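# Lift folded necktie from basket, lay it flat

## Task

Remove the folded necktie from the basket and place the whole tie on the table away from the basket. It must stay doubled over, one half lying on the other, straightened out and flat, with no bunching, twisting, extra fold-back or edge-up sections. The block and the ball must finish inside the basket, and the basket must sit flat on the table. Finally release the tie and move the grippers away.

## Robot and tools

Robot: two arms, left_arm and right_arm, each on a tilted plate fixed to a shared metal frame behind them. A clearance warning treats each plate and its half of the frame as part of that arm. Calibrated bases in the scene frame: left_arm at (+0.016, +0.242, +0.298) m, quat_wxyz (+0.979, -0.172, +0.106, +0.016), up in its base frame (-0.213, -0.333, +0.919); right_arm at (-0.007, -0.315, +0.298) m, quat_wxyz (+0.979, +0.168, +0.112, +0.019), up in its base frame (-0.213, +0.333, +0.919).

Frames: the scene frame has its origin at table height midway between the nominal bases, +z up, +x out over the table, left_arm toward +y (arm names do not match image left/right). Every hand position, quaternion, velocity, Hand target and wrist-camera pose of an arm is given in that arm's own base frame. Fixed cameras and the table use the scene frame. Reported hand poses may be off by a few cm, more at long reach. Gripper fingers point along the gripper's +z and open/close along its y; end_effector_position is the point between the pads, about 1 cm short of the tips.

Row layout (used by execute_actions and move): 16 plain numbers, always both arms: left x, y, z (metres), qw, qx, qy, qz (w first), opening, then the same eight for right_arm. Position and quaternion are an absolute target pose in that arm's base frame. Opening is -1 (closed) to +1 (fully open, 0.094 m). To hold an orientation, repeat the same quaternion in every row rather than copying the drifting reported one. An arm meant to stay still should get, every call, the exact pose from the last result before it stopped, plus its wanted opening; resending the measured pose can relax a press. Sending 0 as opening is a real command, so resend the current value to leave a gripper alone.

execute_actions(actions, cameras): actions is a list of actions; each action is up to 15 rows, one per 1/30 s step, the last row held to fill 15 steps. An empty list just reports state and images. Each target must lie within 0.6 m of that gripper's current position along each of its own axes, or the action is refused for both arms; a malformed action or a failing first action rejects the call. cameras chooses images: omitted/null/["all"] gives all, [] none; unknown names invalidate the call. Results include step readings of end_effector_position.

move(target, speed, blend, opening_speed, blocking, cameras): target is one 16-number row or a list of up to 15 rows (absolute poses, no 0.6 m limit). Each gripper follows a straight line from its Hand target, rotating the short way; all arms finish together, minimum 0.5 s, cut off at 10 s. speed in m/s, 0.002 to 0.5 (default 0.25), rotation capped at twice that in rad/s; one value or one per target. blend in m rounds corners of a list (default 0 = stop at each). opening_speed, at least 0.2 per second on the -1..1 scale, ramps finger commands; use a low value for fragile/soft items. Openings in the first row are sent at start; later rows' openings are applied after the arms stop there. blocking=false returns after about 0.5 s while motion continues; a new move replaces the old one. Paths ignore obstacles and the other arm; faster moves lag, overshoot and hit harder, and targets far beyond contact press harder. Avoid paths near an arm's own base (shoulder posture can flip); route around it. The result adds a move: line, e.g. done, off_target, moving, held, fault, plus limits (paced = pose clipped, held = steps withheld). Unnamed arms are done (within 10 mm and 2 degrees). Done does not prove contact or no contact.

wait(seconds 0 to 10, cameras): lets time pass holding last commands; a running move continues. stop(cameras): brakes a running move (needs room). zoom_image(camera, region [x0,y0,x1,y1] pixels, at most 504x504): enlarges a part of a camera's latest image; camera must be in the latest images. finished_scene(scene): ends the current scene, given its number; irreversible.

Cameras and sizes: cam_high, cam_low, cam_roll_left, cam_roll_right (896x504), cam_left_wrist, cam_right_wrist (672x504).

Controller: each step the command is clipped to within 100 mm and 20 degrees of the measured pose, then solved by damped IK, favouring position. One action may fall short; the arm then heads to its Hand target, so continue in the next call. Friction and weight can leave a free arm 1 cm or more off. Tool commands shows current gripper commands.

Gripping: grip_measured uses the opening scale; reads up to about 1.6 mm wide when empty, and up to about 3 mm (0.064) below a hard part's width under full squeeze. Force limit is reached about 0.05 below the touch reading (0.11+ for small/round, much more for soft). Squeeze is roughly 50 to 64 N per pad. Release by commanding well above grip_measured. grip_effort_nm is motor effort (negative closing), not pad force, with offset and friction.

Joint torques follow joint order, include gravity, have offsets and noise; joints 1 to 3 wrap at ±28 N m. Joint ranges (rad): waist -2.618 to 3.054, shoulder 0 to 3.142, elbow 0 to 3.142 (straight 2.901), wrist pitch ±1.571, wrist yaw ±1.571, wrist roll ±2.094.

Heat: holding loads, stretched poses or pushing at unreachable targets heats motors; MOTOR HOT appears at 75 °C, at 90 °C the arm folds and idles, at 100 °C it goes limp.

Avoid: dropping objects or releasing moving ones, knocking anything off the table, slams, hard presses, and arm-to-arm contact (grippers are not protected by the clearance check). Random tugs on held parts or pushes on loose objects may occur. Time keeps running while you write replies.

Each tool is called after ">>>" as name([rows], argument=value, ...), one row to a line, values as JSON.

## Session

>>> execute_actions(actions=[])

Scene clock: 0.00 s.
left_arm: end_effector_position=(+0.3660, +0.1590, -0.0522) grip_measured=+1.000 grip_effort_nm=n/a end_effector_quat_wxyz=(+0.423, -0.226, +0.846, +0.231) | right_arm: end_effector_position=(+0.2843, -0.0122, -0.0956) grip_measured=+1.000 grip_effort_nm=n/a end_effector_quat_wxyz=(+0.063, -0.565, +0.818, +0.084)
Joint positions: left_arm=[0.208 2.181 0.51 1.032 -0.459 -0.081 0.094] | right_arm=[-0.176 2.049 0.865 -0.417 -0.208 -1.389 0.094]
Joint velocities: within noise
Joint torques (N m): no reading
Motor temperatures (°C): left_arm=[29 32 29 30 30 30 30] | right_arm=[31 32 35 31 29 29 30]
Heat: left arm: 32 °C; right arm: 35 °C.
Hand target: left_arm +0.3656, +0.1579, -0.0528; +0.422, -0.225, +0.847, +0.231 | right_arm +0.2841, -0.0096, -0.0957; +0.065, -0.567, +0.816, +0.088
Tool commands: left_gripper/opening=+1.0 right_gripper/opening=+1.0

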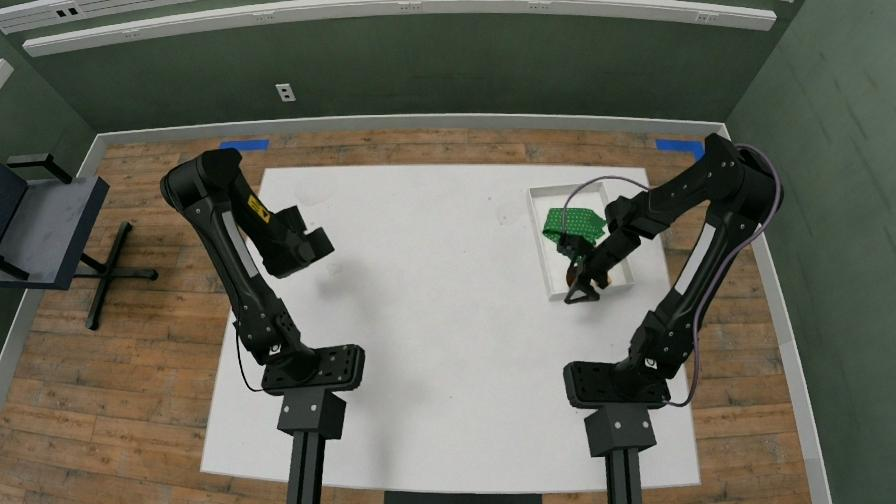

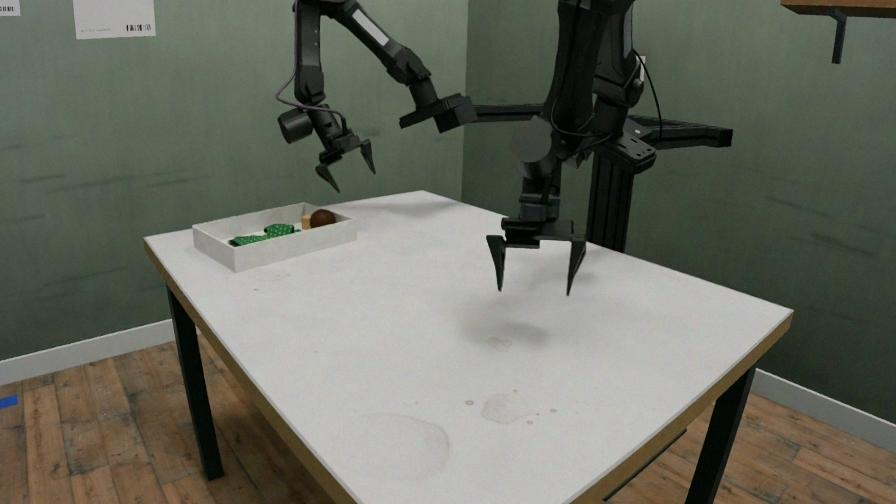

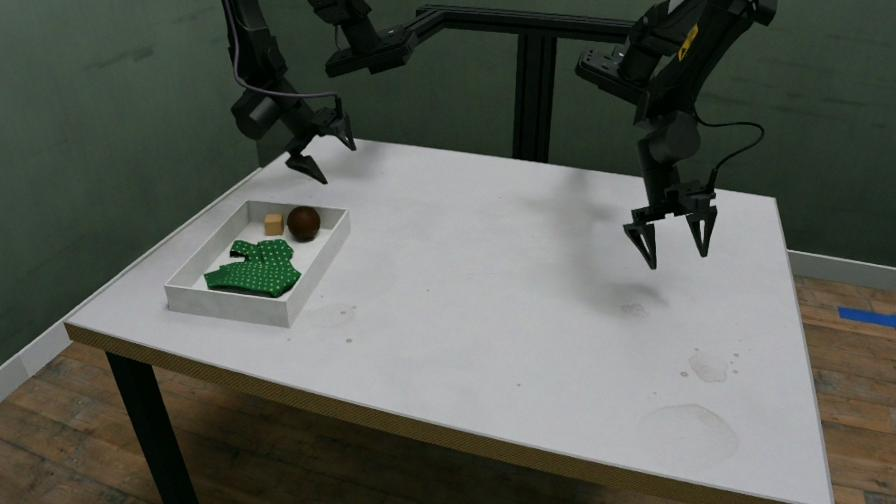

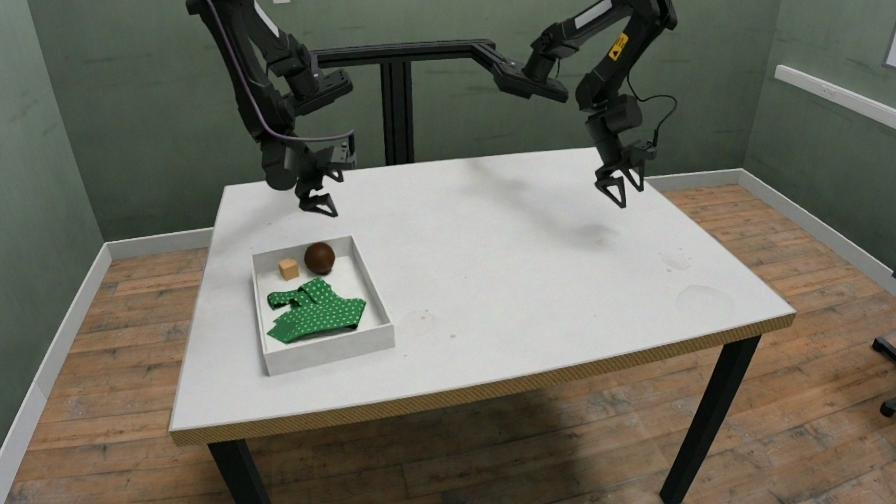

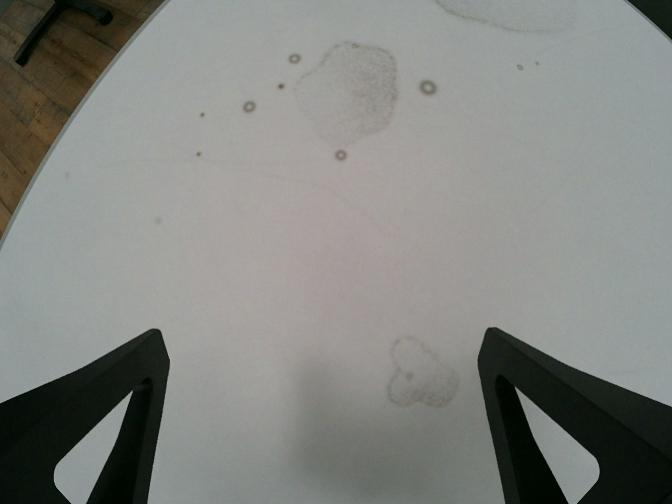

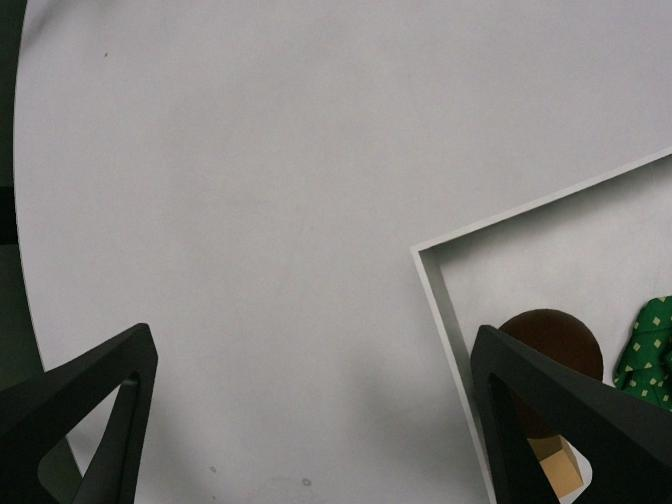

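>>> zoom_image(camera="cam_roll_right", region=[230, 220, 420, 390])

>>> zoom_image(camera="cam_roll_left", region=[150, 180, 380, 340])

>>> zoom_image(camera="cam_high", region=[500, 160, 690, 320])

Scaled by 2.653.

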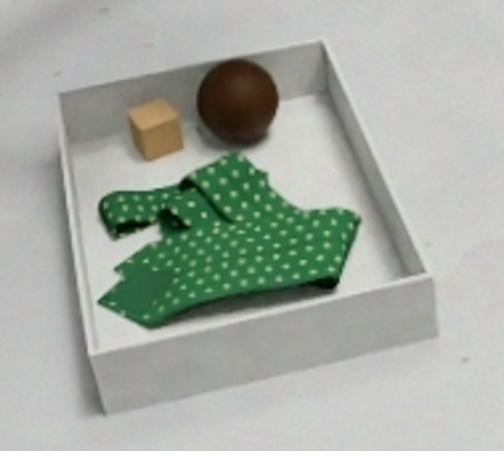

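Scaled by 2.191.

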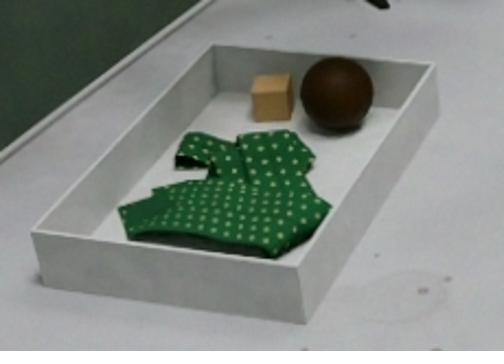

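Scaled by 2.653.

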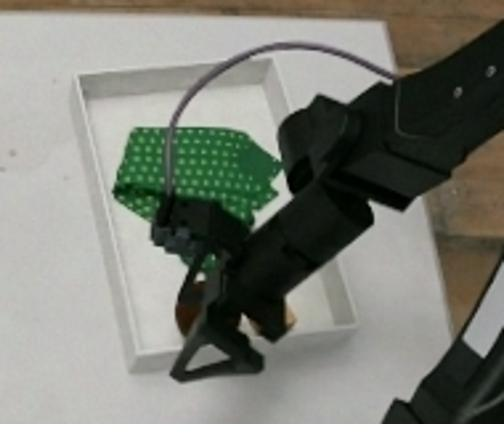

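>>> move(target=[0.3660,0.1590,-0.0522,0.423,-0.226,0.846,0.231,1,0.3013,0.0338,0.0597,0.112,0.019,0.979,-0.168,1])

Scene clock: 47.90 s.
left_arm: end_effector_position=(+0.3660, +0.1590, -0.0522) grip_measured=+1.000 grip_effort_nm=-0.017 end_effector_quat_wxyz=(+0.423, -0.226, +0.846, +0.231) | right_arm: end_effector_position=(+0.3004, +0.0312, +0.0586) grip_measured=+1.000 grip_effort_nm=-0.032 end_effector_quat_wxyz=(+0.116, +0.024, +0.980, -0.160)
Joint positions: left_arm=[0.208 2.181 0.51 1.032 -0.459 -0.081 0.094] | right_arm=[0.321 1.616 1.013 -0.851 0.381 0.347 0.094]
Joint velocities: within noise
Joint torques (N m): left_arm=[-2.06 -8.14 0.68 1.26 -0.08 0.04] | right_arm=[3.66 -4.93 8.18 0.35 0.15 0.1]
Motor temperatures (°C): left_arm=[29 33 29 33 30 29 30] | right_arm=[31 35 35 31 29 29 30]
Heat: left arm: 33 °C; right arm: 35 °C.
Hand target: left_arm +0.3660, +0.1590, -0.0521; +0.423, -0.226, +0.846, +0.231 | right_arm +0.3013, +0.0338, +0.0597; +0.112, +0.019, +0.979, -0.168
Off the commanded pose: left_arm 0.000 m, 0 deg | right_arm 0.003 m, 1 deg.
move: done

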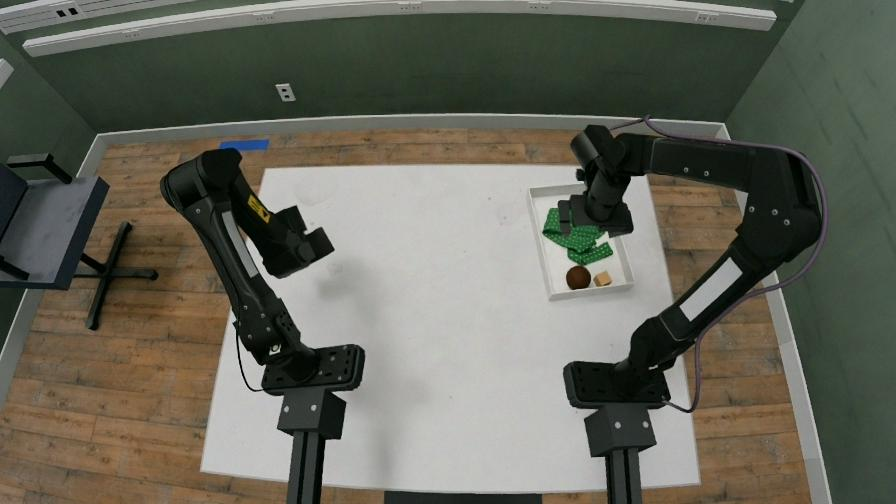

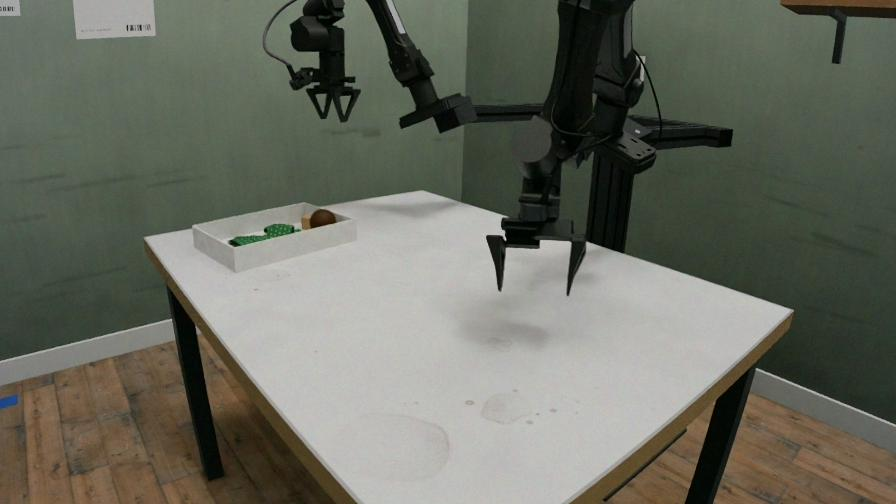

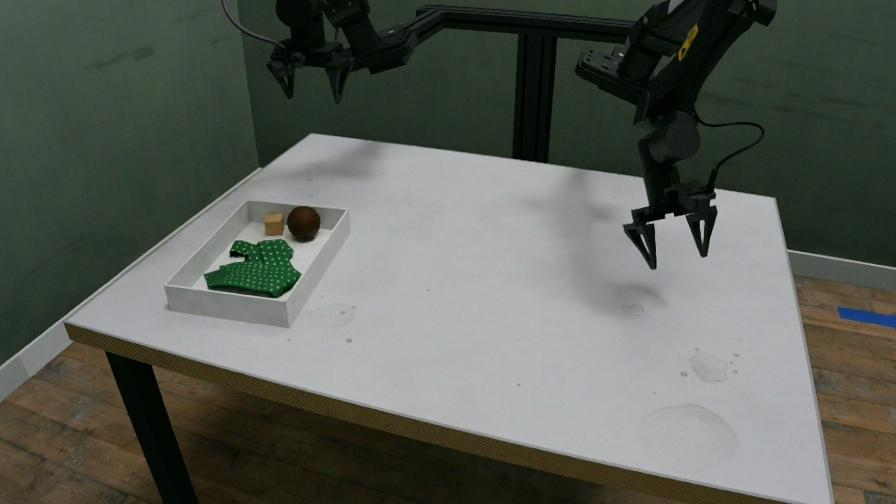

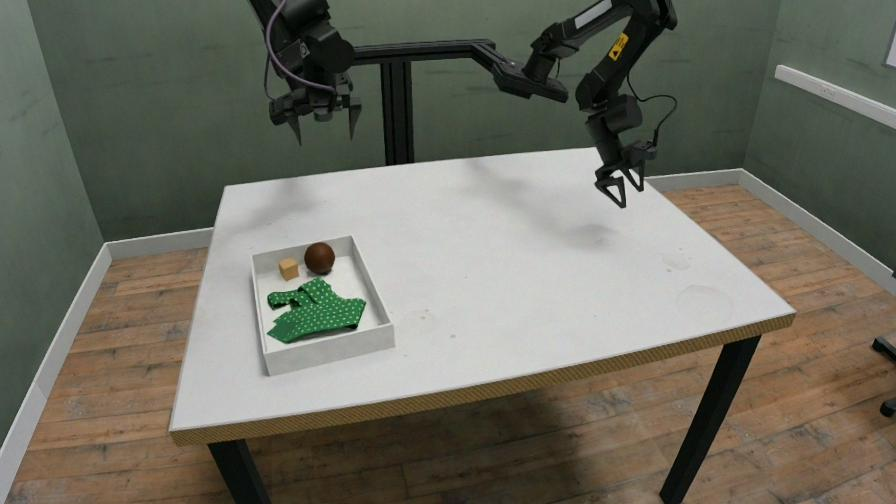

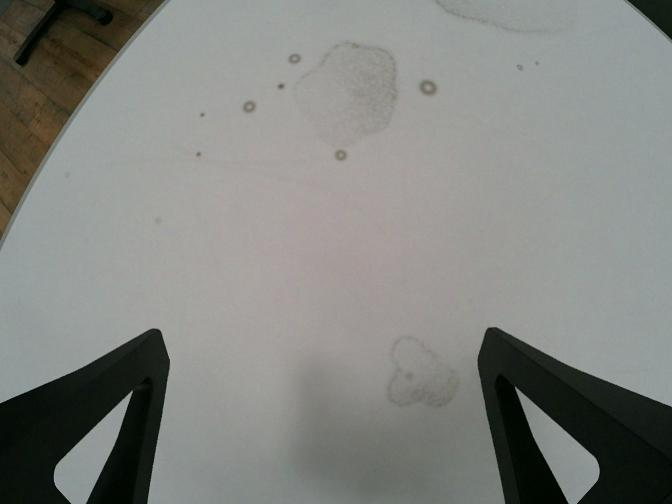

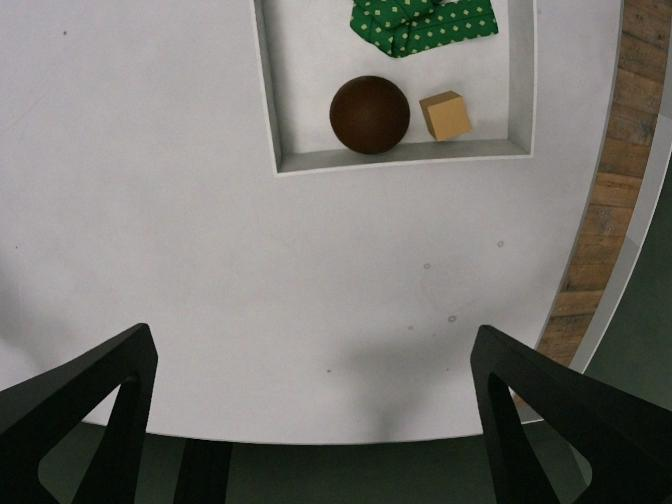

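>>> move(target=[0.3660,0.1590,-0.0522,0.423,-0.226,0.846,0.231,1,0.4145,-0.0133,0.1031,0.112,0.019,0.979,-0.168,1])

>>> zoom_image(camera="cam_right_wrist", region=[150, 0, 600, 350])

>>> zoom_image(camera="cam_high", region=[500, 160, 690, 320])

Scene clock: 55.30 s.
left_arm: end_effector_position=(+0.3660, +0.1590, -0.0522) grip_measured=+1.000 grip_effort_nm=-0.017 end_effector_quat_wxyz=(+0.423, -0.226, +0.846, +0.231) | right_arm: end_effector_position=(+0.4135, -0.0148, +0.1075) grip_measured=+1.000 grip_effort_nm=-0.032 end_effector_quat_wxyz=(+0.124, +0.024, +0.977, -0.172)
Joint positions: left_arm=[0.208 2.181 0.51 1.032 -0.459 -0.081 0.094] | right_arm=[0.121 1.917 1.564 -1.01 0.376 0.131 0.094]
Joint velocities: within noise
Joint torques (N m): left_arm=[-2.09 -8.18 0.7 1.26 -0.08 0.02] | right_arm=[3.26 -7.71 8.91 0.39 -0.12 -0.06]
Motor temperatures (°C): left_arm=[29 33 29 33 30 29 30] | right_arm=[32 34 36 30 29 29 30]
Heat: left arm: 33 °C; right arm: 36 °C.
Hand target: left_arm +0.3660, +0.1590, -0.0521; +0.423, -0.226, +0.846, +0.231 | right_arm +0.4143, -0.0133, +0.1031; +0.112, +0.019, +0.979, -0.168
Off the commanded pose: left_arm 0.000 m, 0 deg | right_arm 0.005 m, 2 deg.
move: done

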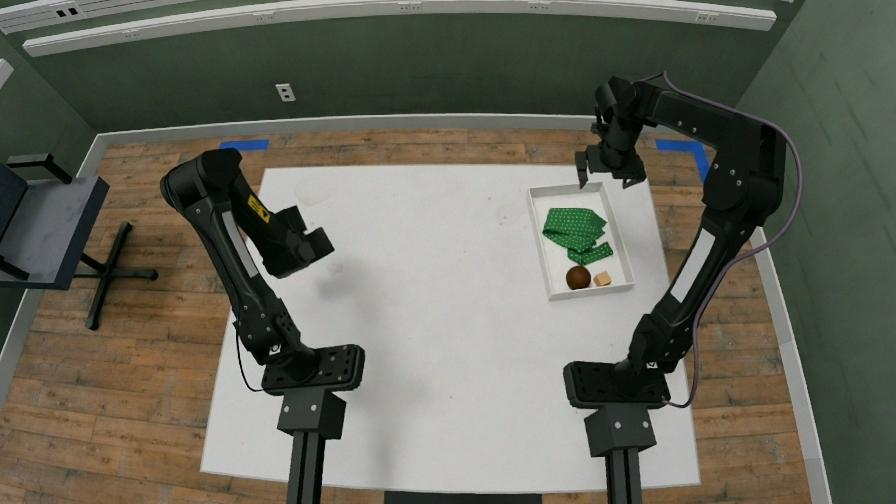

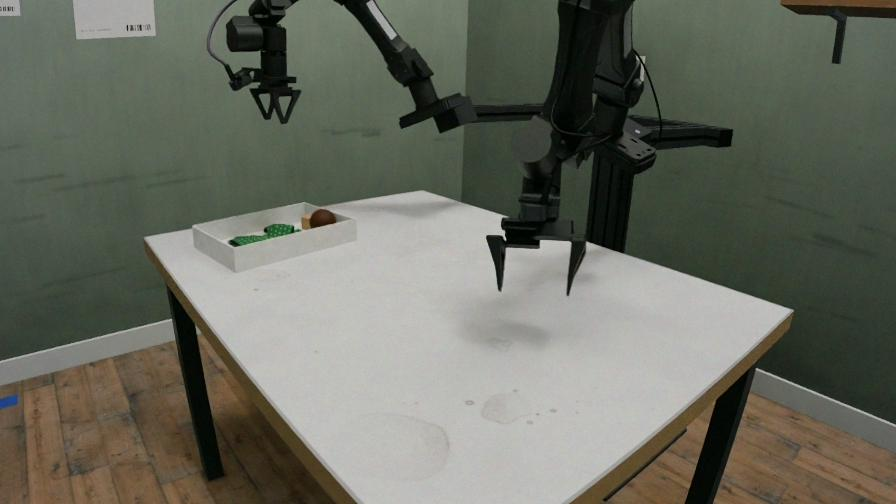

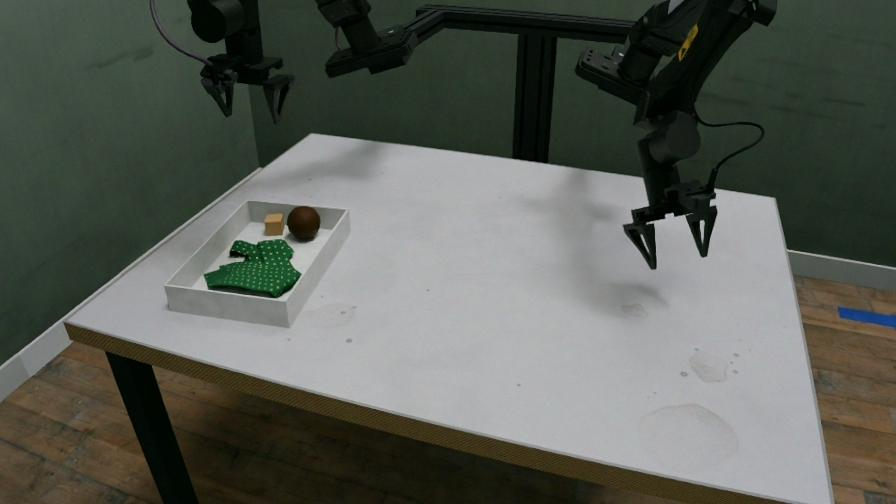

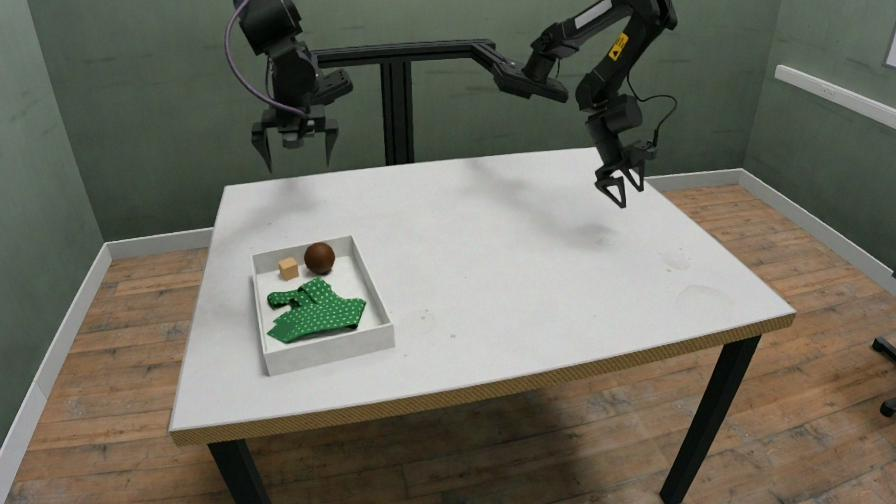

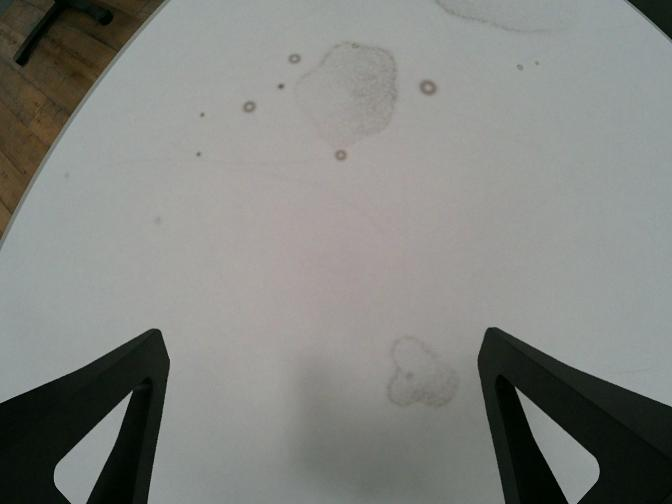

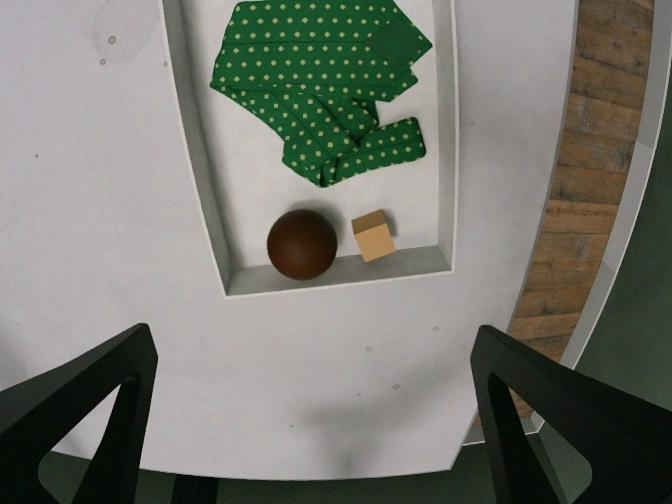

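Scaled by 1.120 from the camera's 672x504 image, which has a finer 960x720 frame.

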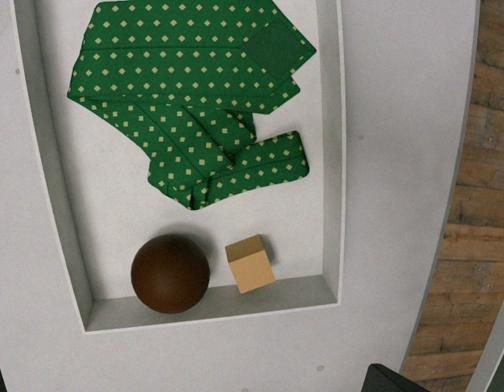

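Scaled by 2.653.

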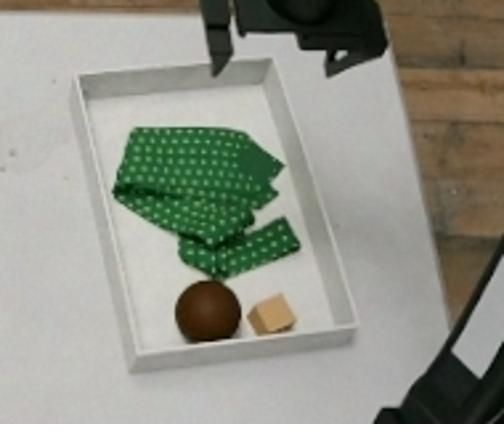

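>>> move(target=[0.3660,0.1590,-0.0522,0.423,-0.226,0.846,0.231,1,0.4904,-0.0938,0.0410,-0.0396,-0.6788,0.7057,-0.198,1], speed=0.4)

Scene clock: 98.63 s.
left_arm: end_effector_position=(+0.3660, +0.1590, -0.0522) grip_measured=+1.000 grip_effort_nm=-0.017 end_effector_quat_wxyz=(+0.423, -0.226, +0.846, +0.231) | right_arm: end_effector_position=(+0.4853, -0.0927, +0.0494) grip_measured=+1.000 grip_effort_nm=-0.037 end_effector_quat_wxyz=(+0.043, +0.677, -0.706, +0.205)
Joint positions: left_arm=[0.208 2.181 0.51 1.032 -0.459 -0.081 0.094] | right_arm=[-0.071 2.233 1.805 -0.886 0.338 -1.644 0.094]
Joint velocities: within noise
Joint torques (N m): left_arm=[-2.03 -8.2 0.65 1.26 -0.07 0.02] | right_arm=[3.23 -9.52 8.51 0.6 -0.18 -0.04]
Motor temperatures (°C): left_arm=[29 33 28 33 30 29 29] | right_arm=[32 34 36 30 29 29 30]
Heat: left arm: 33 °C; right arm: 36 °C.
Hand target: left_arm +0.3660, +0.1590, -0.0521; +0.423, -0.226, +0.846, +0.231 | right_arm +0.4902, -0.0937, +0.0410; +0.039, +0.679, -0.706, +0.198
Off the commanded pose: left_arm 0.000 m, 0 deg | right_arm 0.010 m, 1 deg.
move: done

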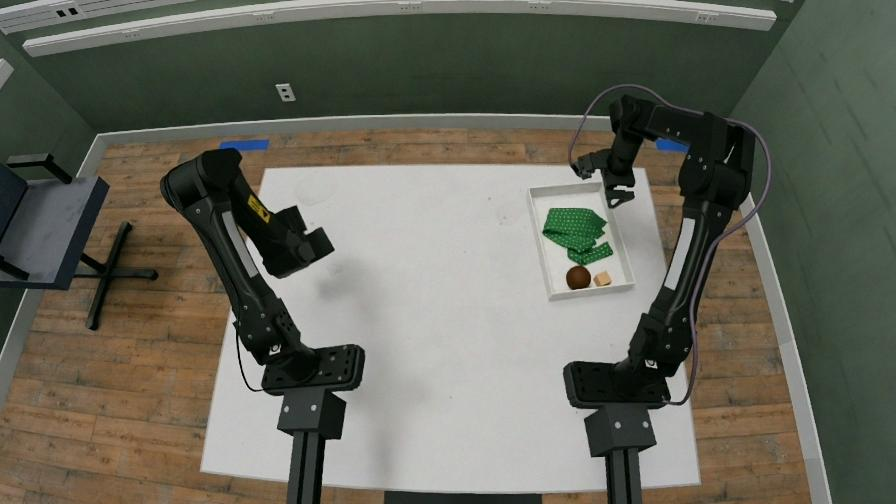

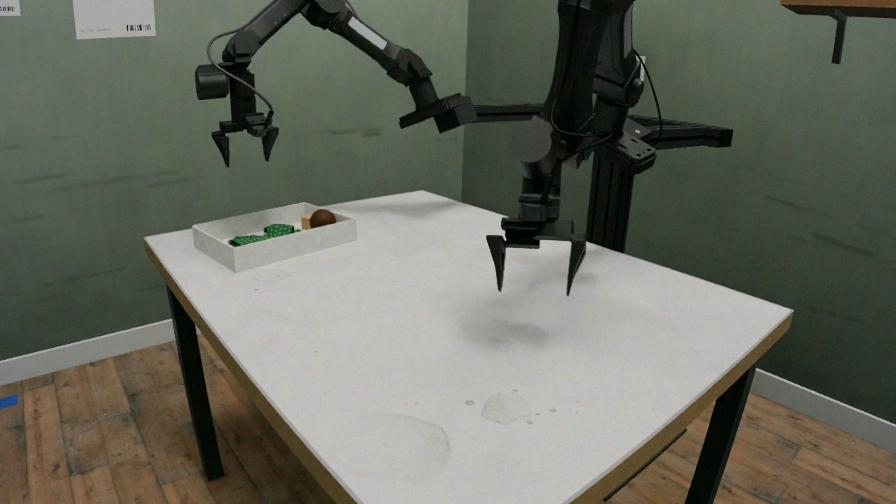

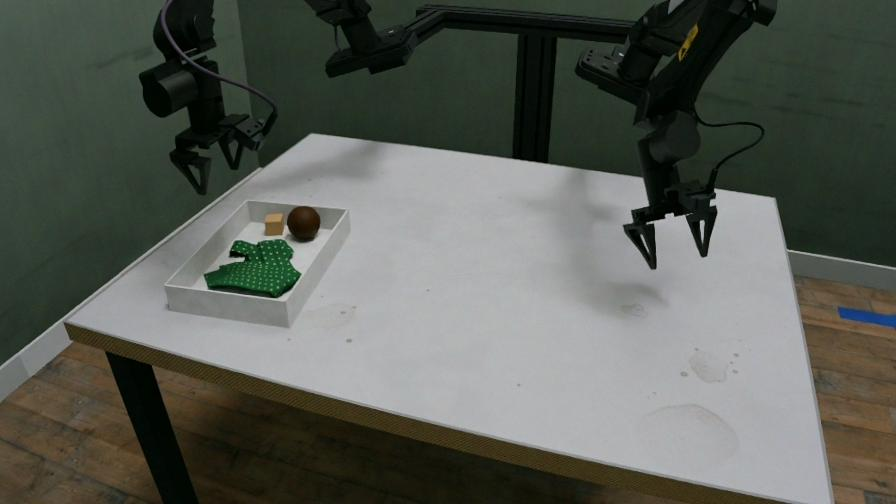

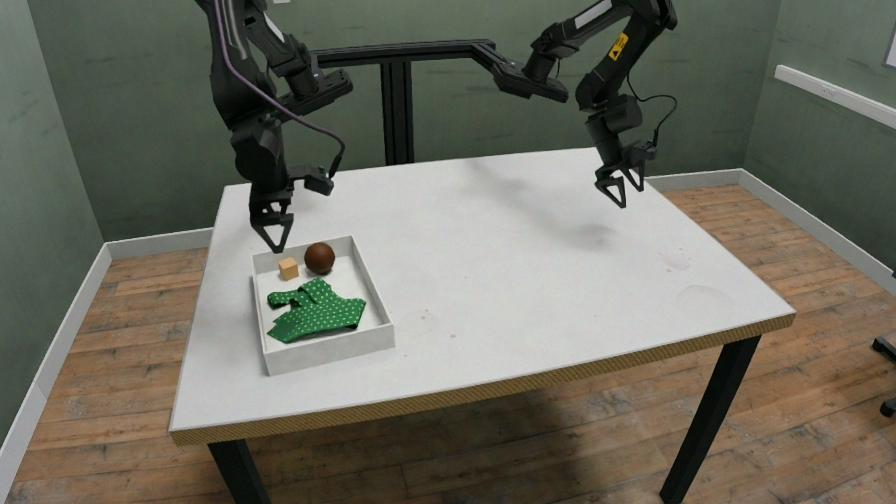

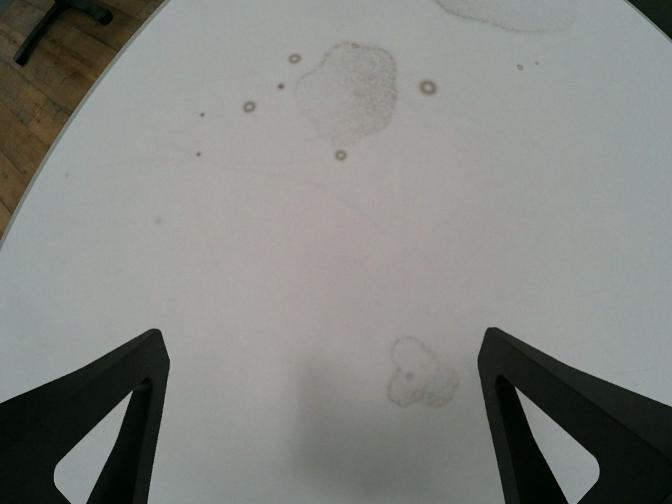

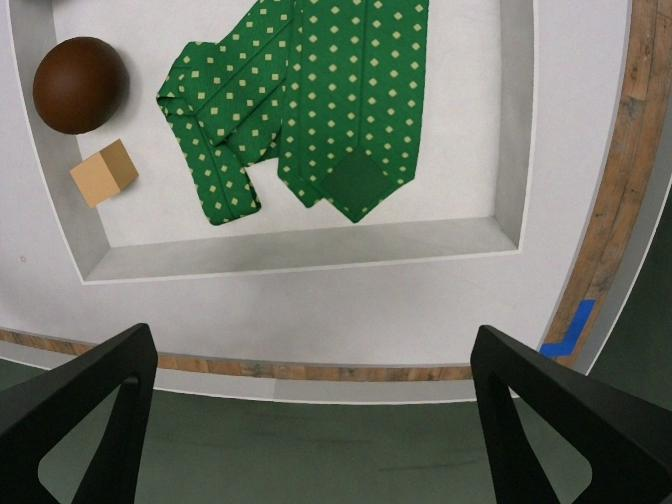

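>>> move(target=[0.3660,0.1590,-0.0522,0.423,-0.226,0.846,0.231,1,0.4420,-0.1695,-0.0734,0.1881,0.5771,0.7911,-0.0734,0.5], speed=0.3)

>>> zoom_image(camera="cam_roll_right", region=[230, 180, 420, 390])

>>> zoom_image(camera="cam_right_wrist", region=[84, 0, 588, 504])

Scene clock: 135.70 s.
left_arm: end_effector_position=(+0.3660, +0.1590, -0.0522) grip_measured=+1.000 grip_effort_nm=-0.012 end_effector_quat_wxyz=(+0.423, -0.226, +0.846, +0.231) | right_arm: end_effector_position=(+0.4492, -0.1688, -0.0572) grip_measured=+0.502 grip_effort_nm=-0.134 end_effector_quat_wxyz=(+0.202, +0.571, +0.792, -0.073)
Joint positions: left_arm=[0.208 2.181 0.51 1.032 -0.459 -0.081 0.094] | right_arm=[-0.26 2.285 1.422 -0.372 0.276 0.943 0.071]
Joint velocities: within noise
Joint torques (N m): left_arm=[-2.07 -8.14 0.69 1.26 -0.08 0.01] | right_arm=[2.45 -8.84 3.51 0.71 -0.09 0.08]
Motor temperatures (°C): left_arm=[29 33 28 34 30 29 29] | right_arm=[32 35 36 30 29 29 30]
Heat: left arm: 34 °C; right arm: 36 °C.
Hand target: left_arm +0.3660, +0.1590, -0.0521; +0.423, -0.226, +0.846, +0.231 | right_arm +0.4416, -0.1692, -0.0730; +0.188, +0.577, +0.791, -0.073
Off the commanded pose: left_arm 0.000 m, 0 deg | right_arm 0.018 m, 2 deg.
move: off_target (right_arm)

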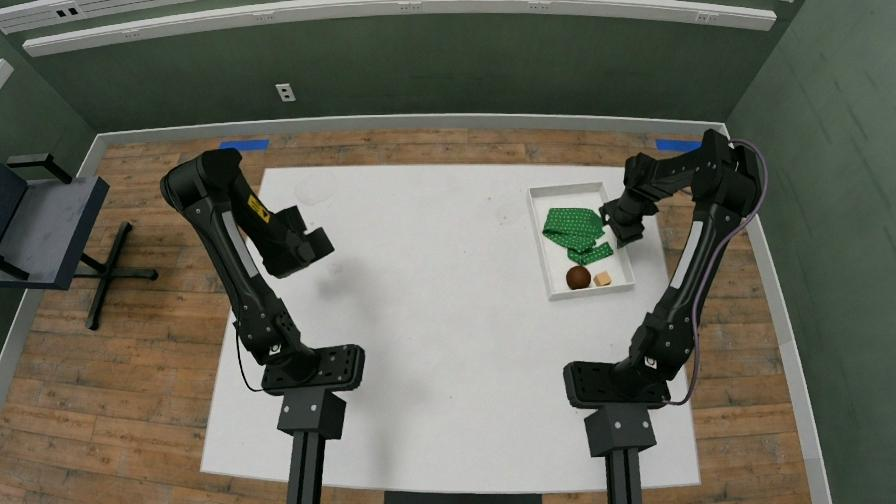

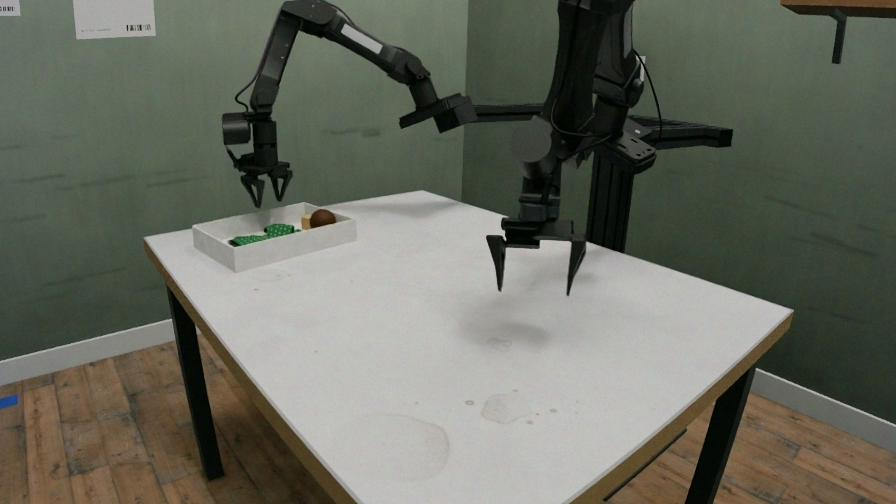

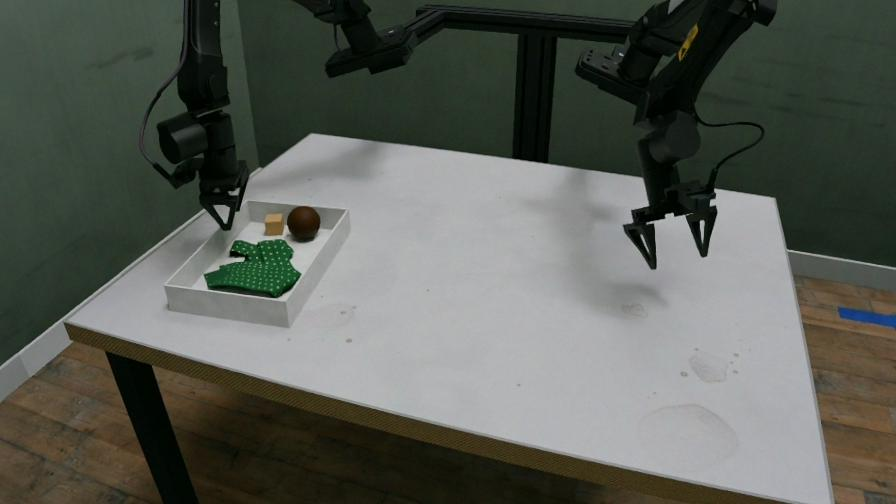

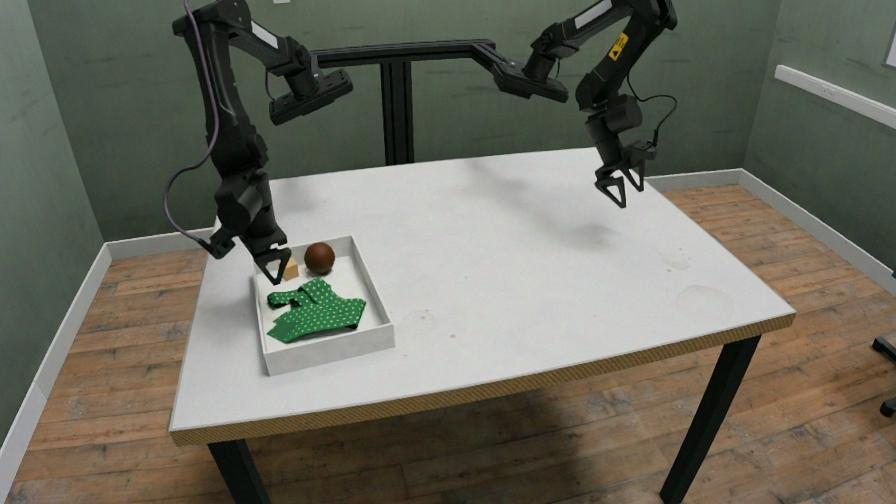

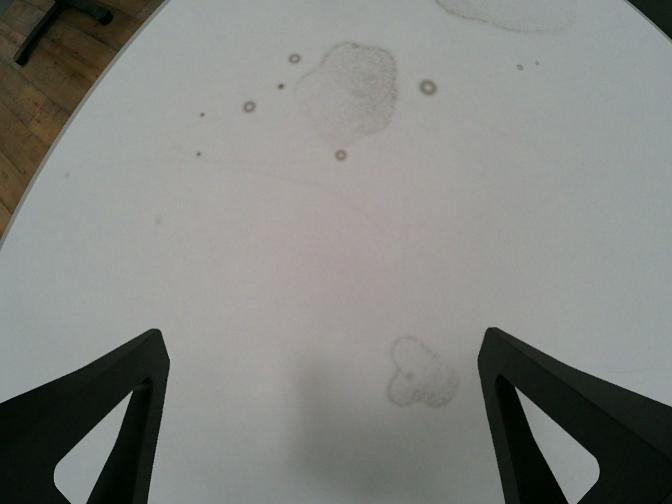

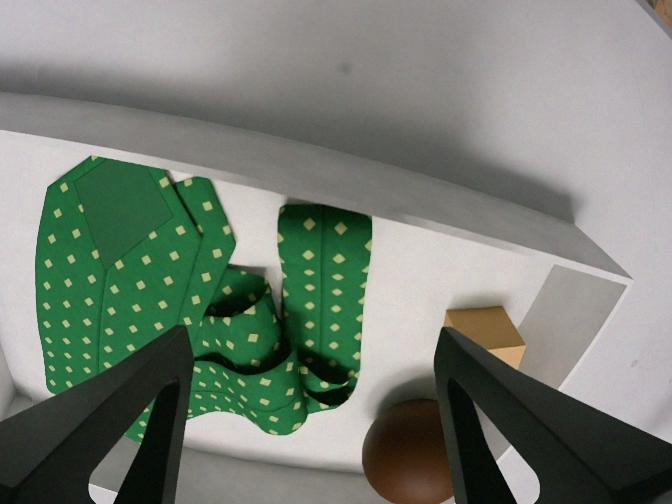

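Scaled by 2.400.

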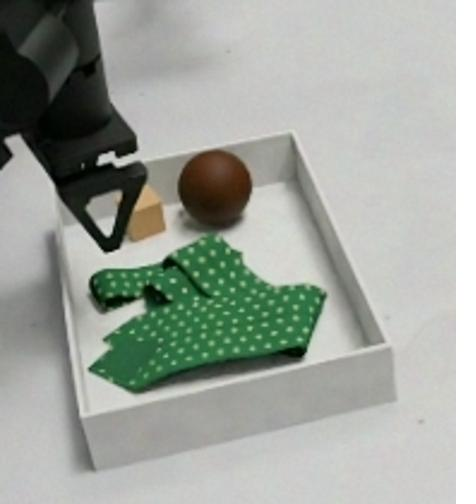

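Scaled by 1.000.

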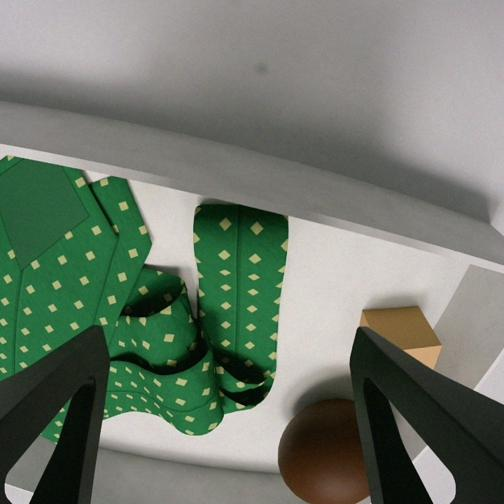

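>>> move(target=[0.3660,0.1590,-0.0522,0.423,-0.226,0.846,0.231,1,0.4466,-0.1704,-0.1242,0.1881,0.5771,0.7911,-0.0734,0.2], speed=0.15, cameras=["cam_right_wrist","cam_roll_right","cam_high"])

>>> zoom_image(camera="cam_roll_right", region=[230, 180, 420, 390])

Scene clock: 151.97 s.
left_arm: end_effector_position=(+0.3660, +0.1590, -0.0522) grip_measured=+1.000 grip_effort_nm=-0.022 end_effector_quat_wxyz=(+0.423, -0.226, +0.846, +0.231) | right_arm: end_effector_position=(+0.4470, -0.1680, -0.1163) grip_measured=+0.202 grip_effort_nm=-0.134 end_effector_quat_wxyz=(+0.190, +0.572, +0.794, -0.076)
Joint positions: left_arm=[0.208 2.181 0.51 1.032 -0.459 -0.081 0.094] | right_arm=[-0.26 2.435 1.422 -0.248 0.275 0.945 0.056]
Joint velocities: within noise
Joint torques (N m): left_arm=[-2.09 -8.13 0.72 1.26 -0.07 0.01] | right_arm=[2.59 -9.21 4.18 0.68 -0.07 0.09]
Motor temperatures (°C): left_arm=[29 33 28 34 30 29 29] | right_arm=[32 35 35 30 29 29 30]
Heat: left arm: 34 °C; right arm: 35 °C.
Hand target: left_arm +0.3660, +0.1590, -0.0521; +0.423, -0.226, +0.846, +0.231 | right_arm +0.4463, -0.1702, -0.1241; +0.188, +0.577, +0.791, -0.073
Off the commanded pose: left_arm 0.000 m, 0 deg | right_arm 0.008 m, 1 deg.
move: done
Images, in order (width x height): cam_high 896x504, cam_roll_right 896x504, cam_right_wrist 672x504.

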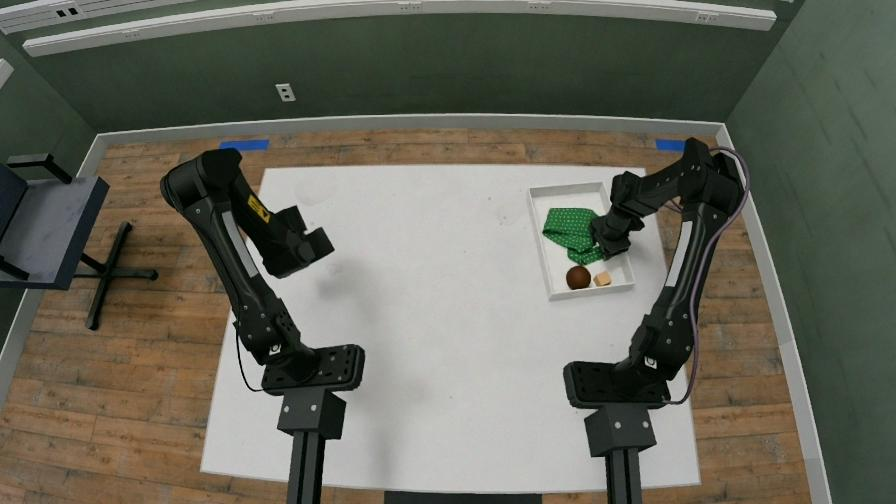

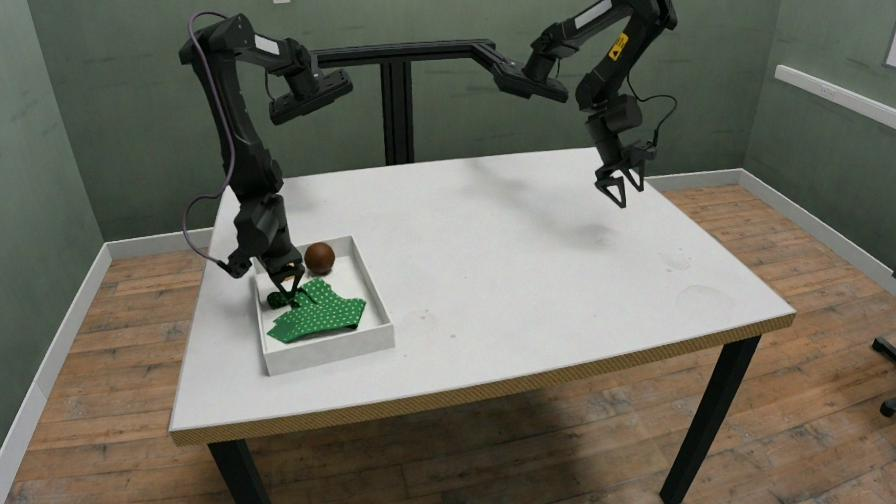

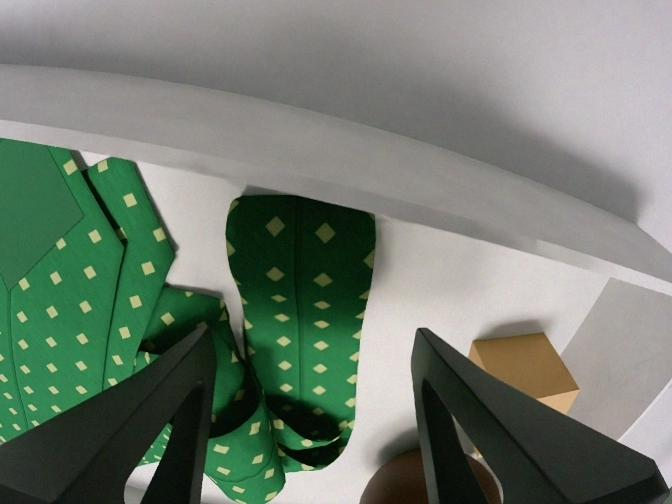

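Scaled by 2.400.

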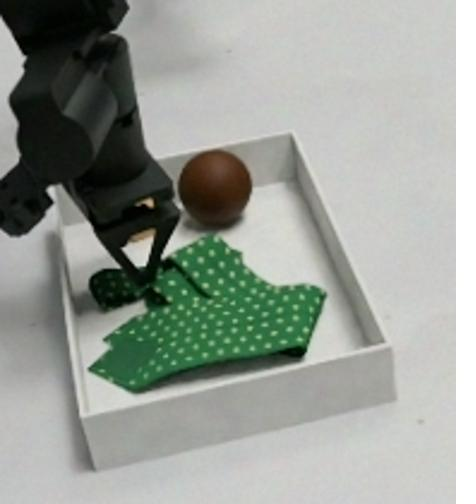

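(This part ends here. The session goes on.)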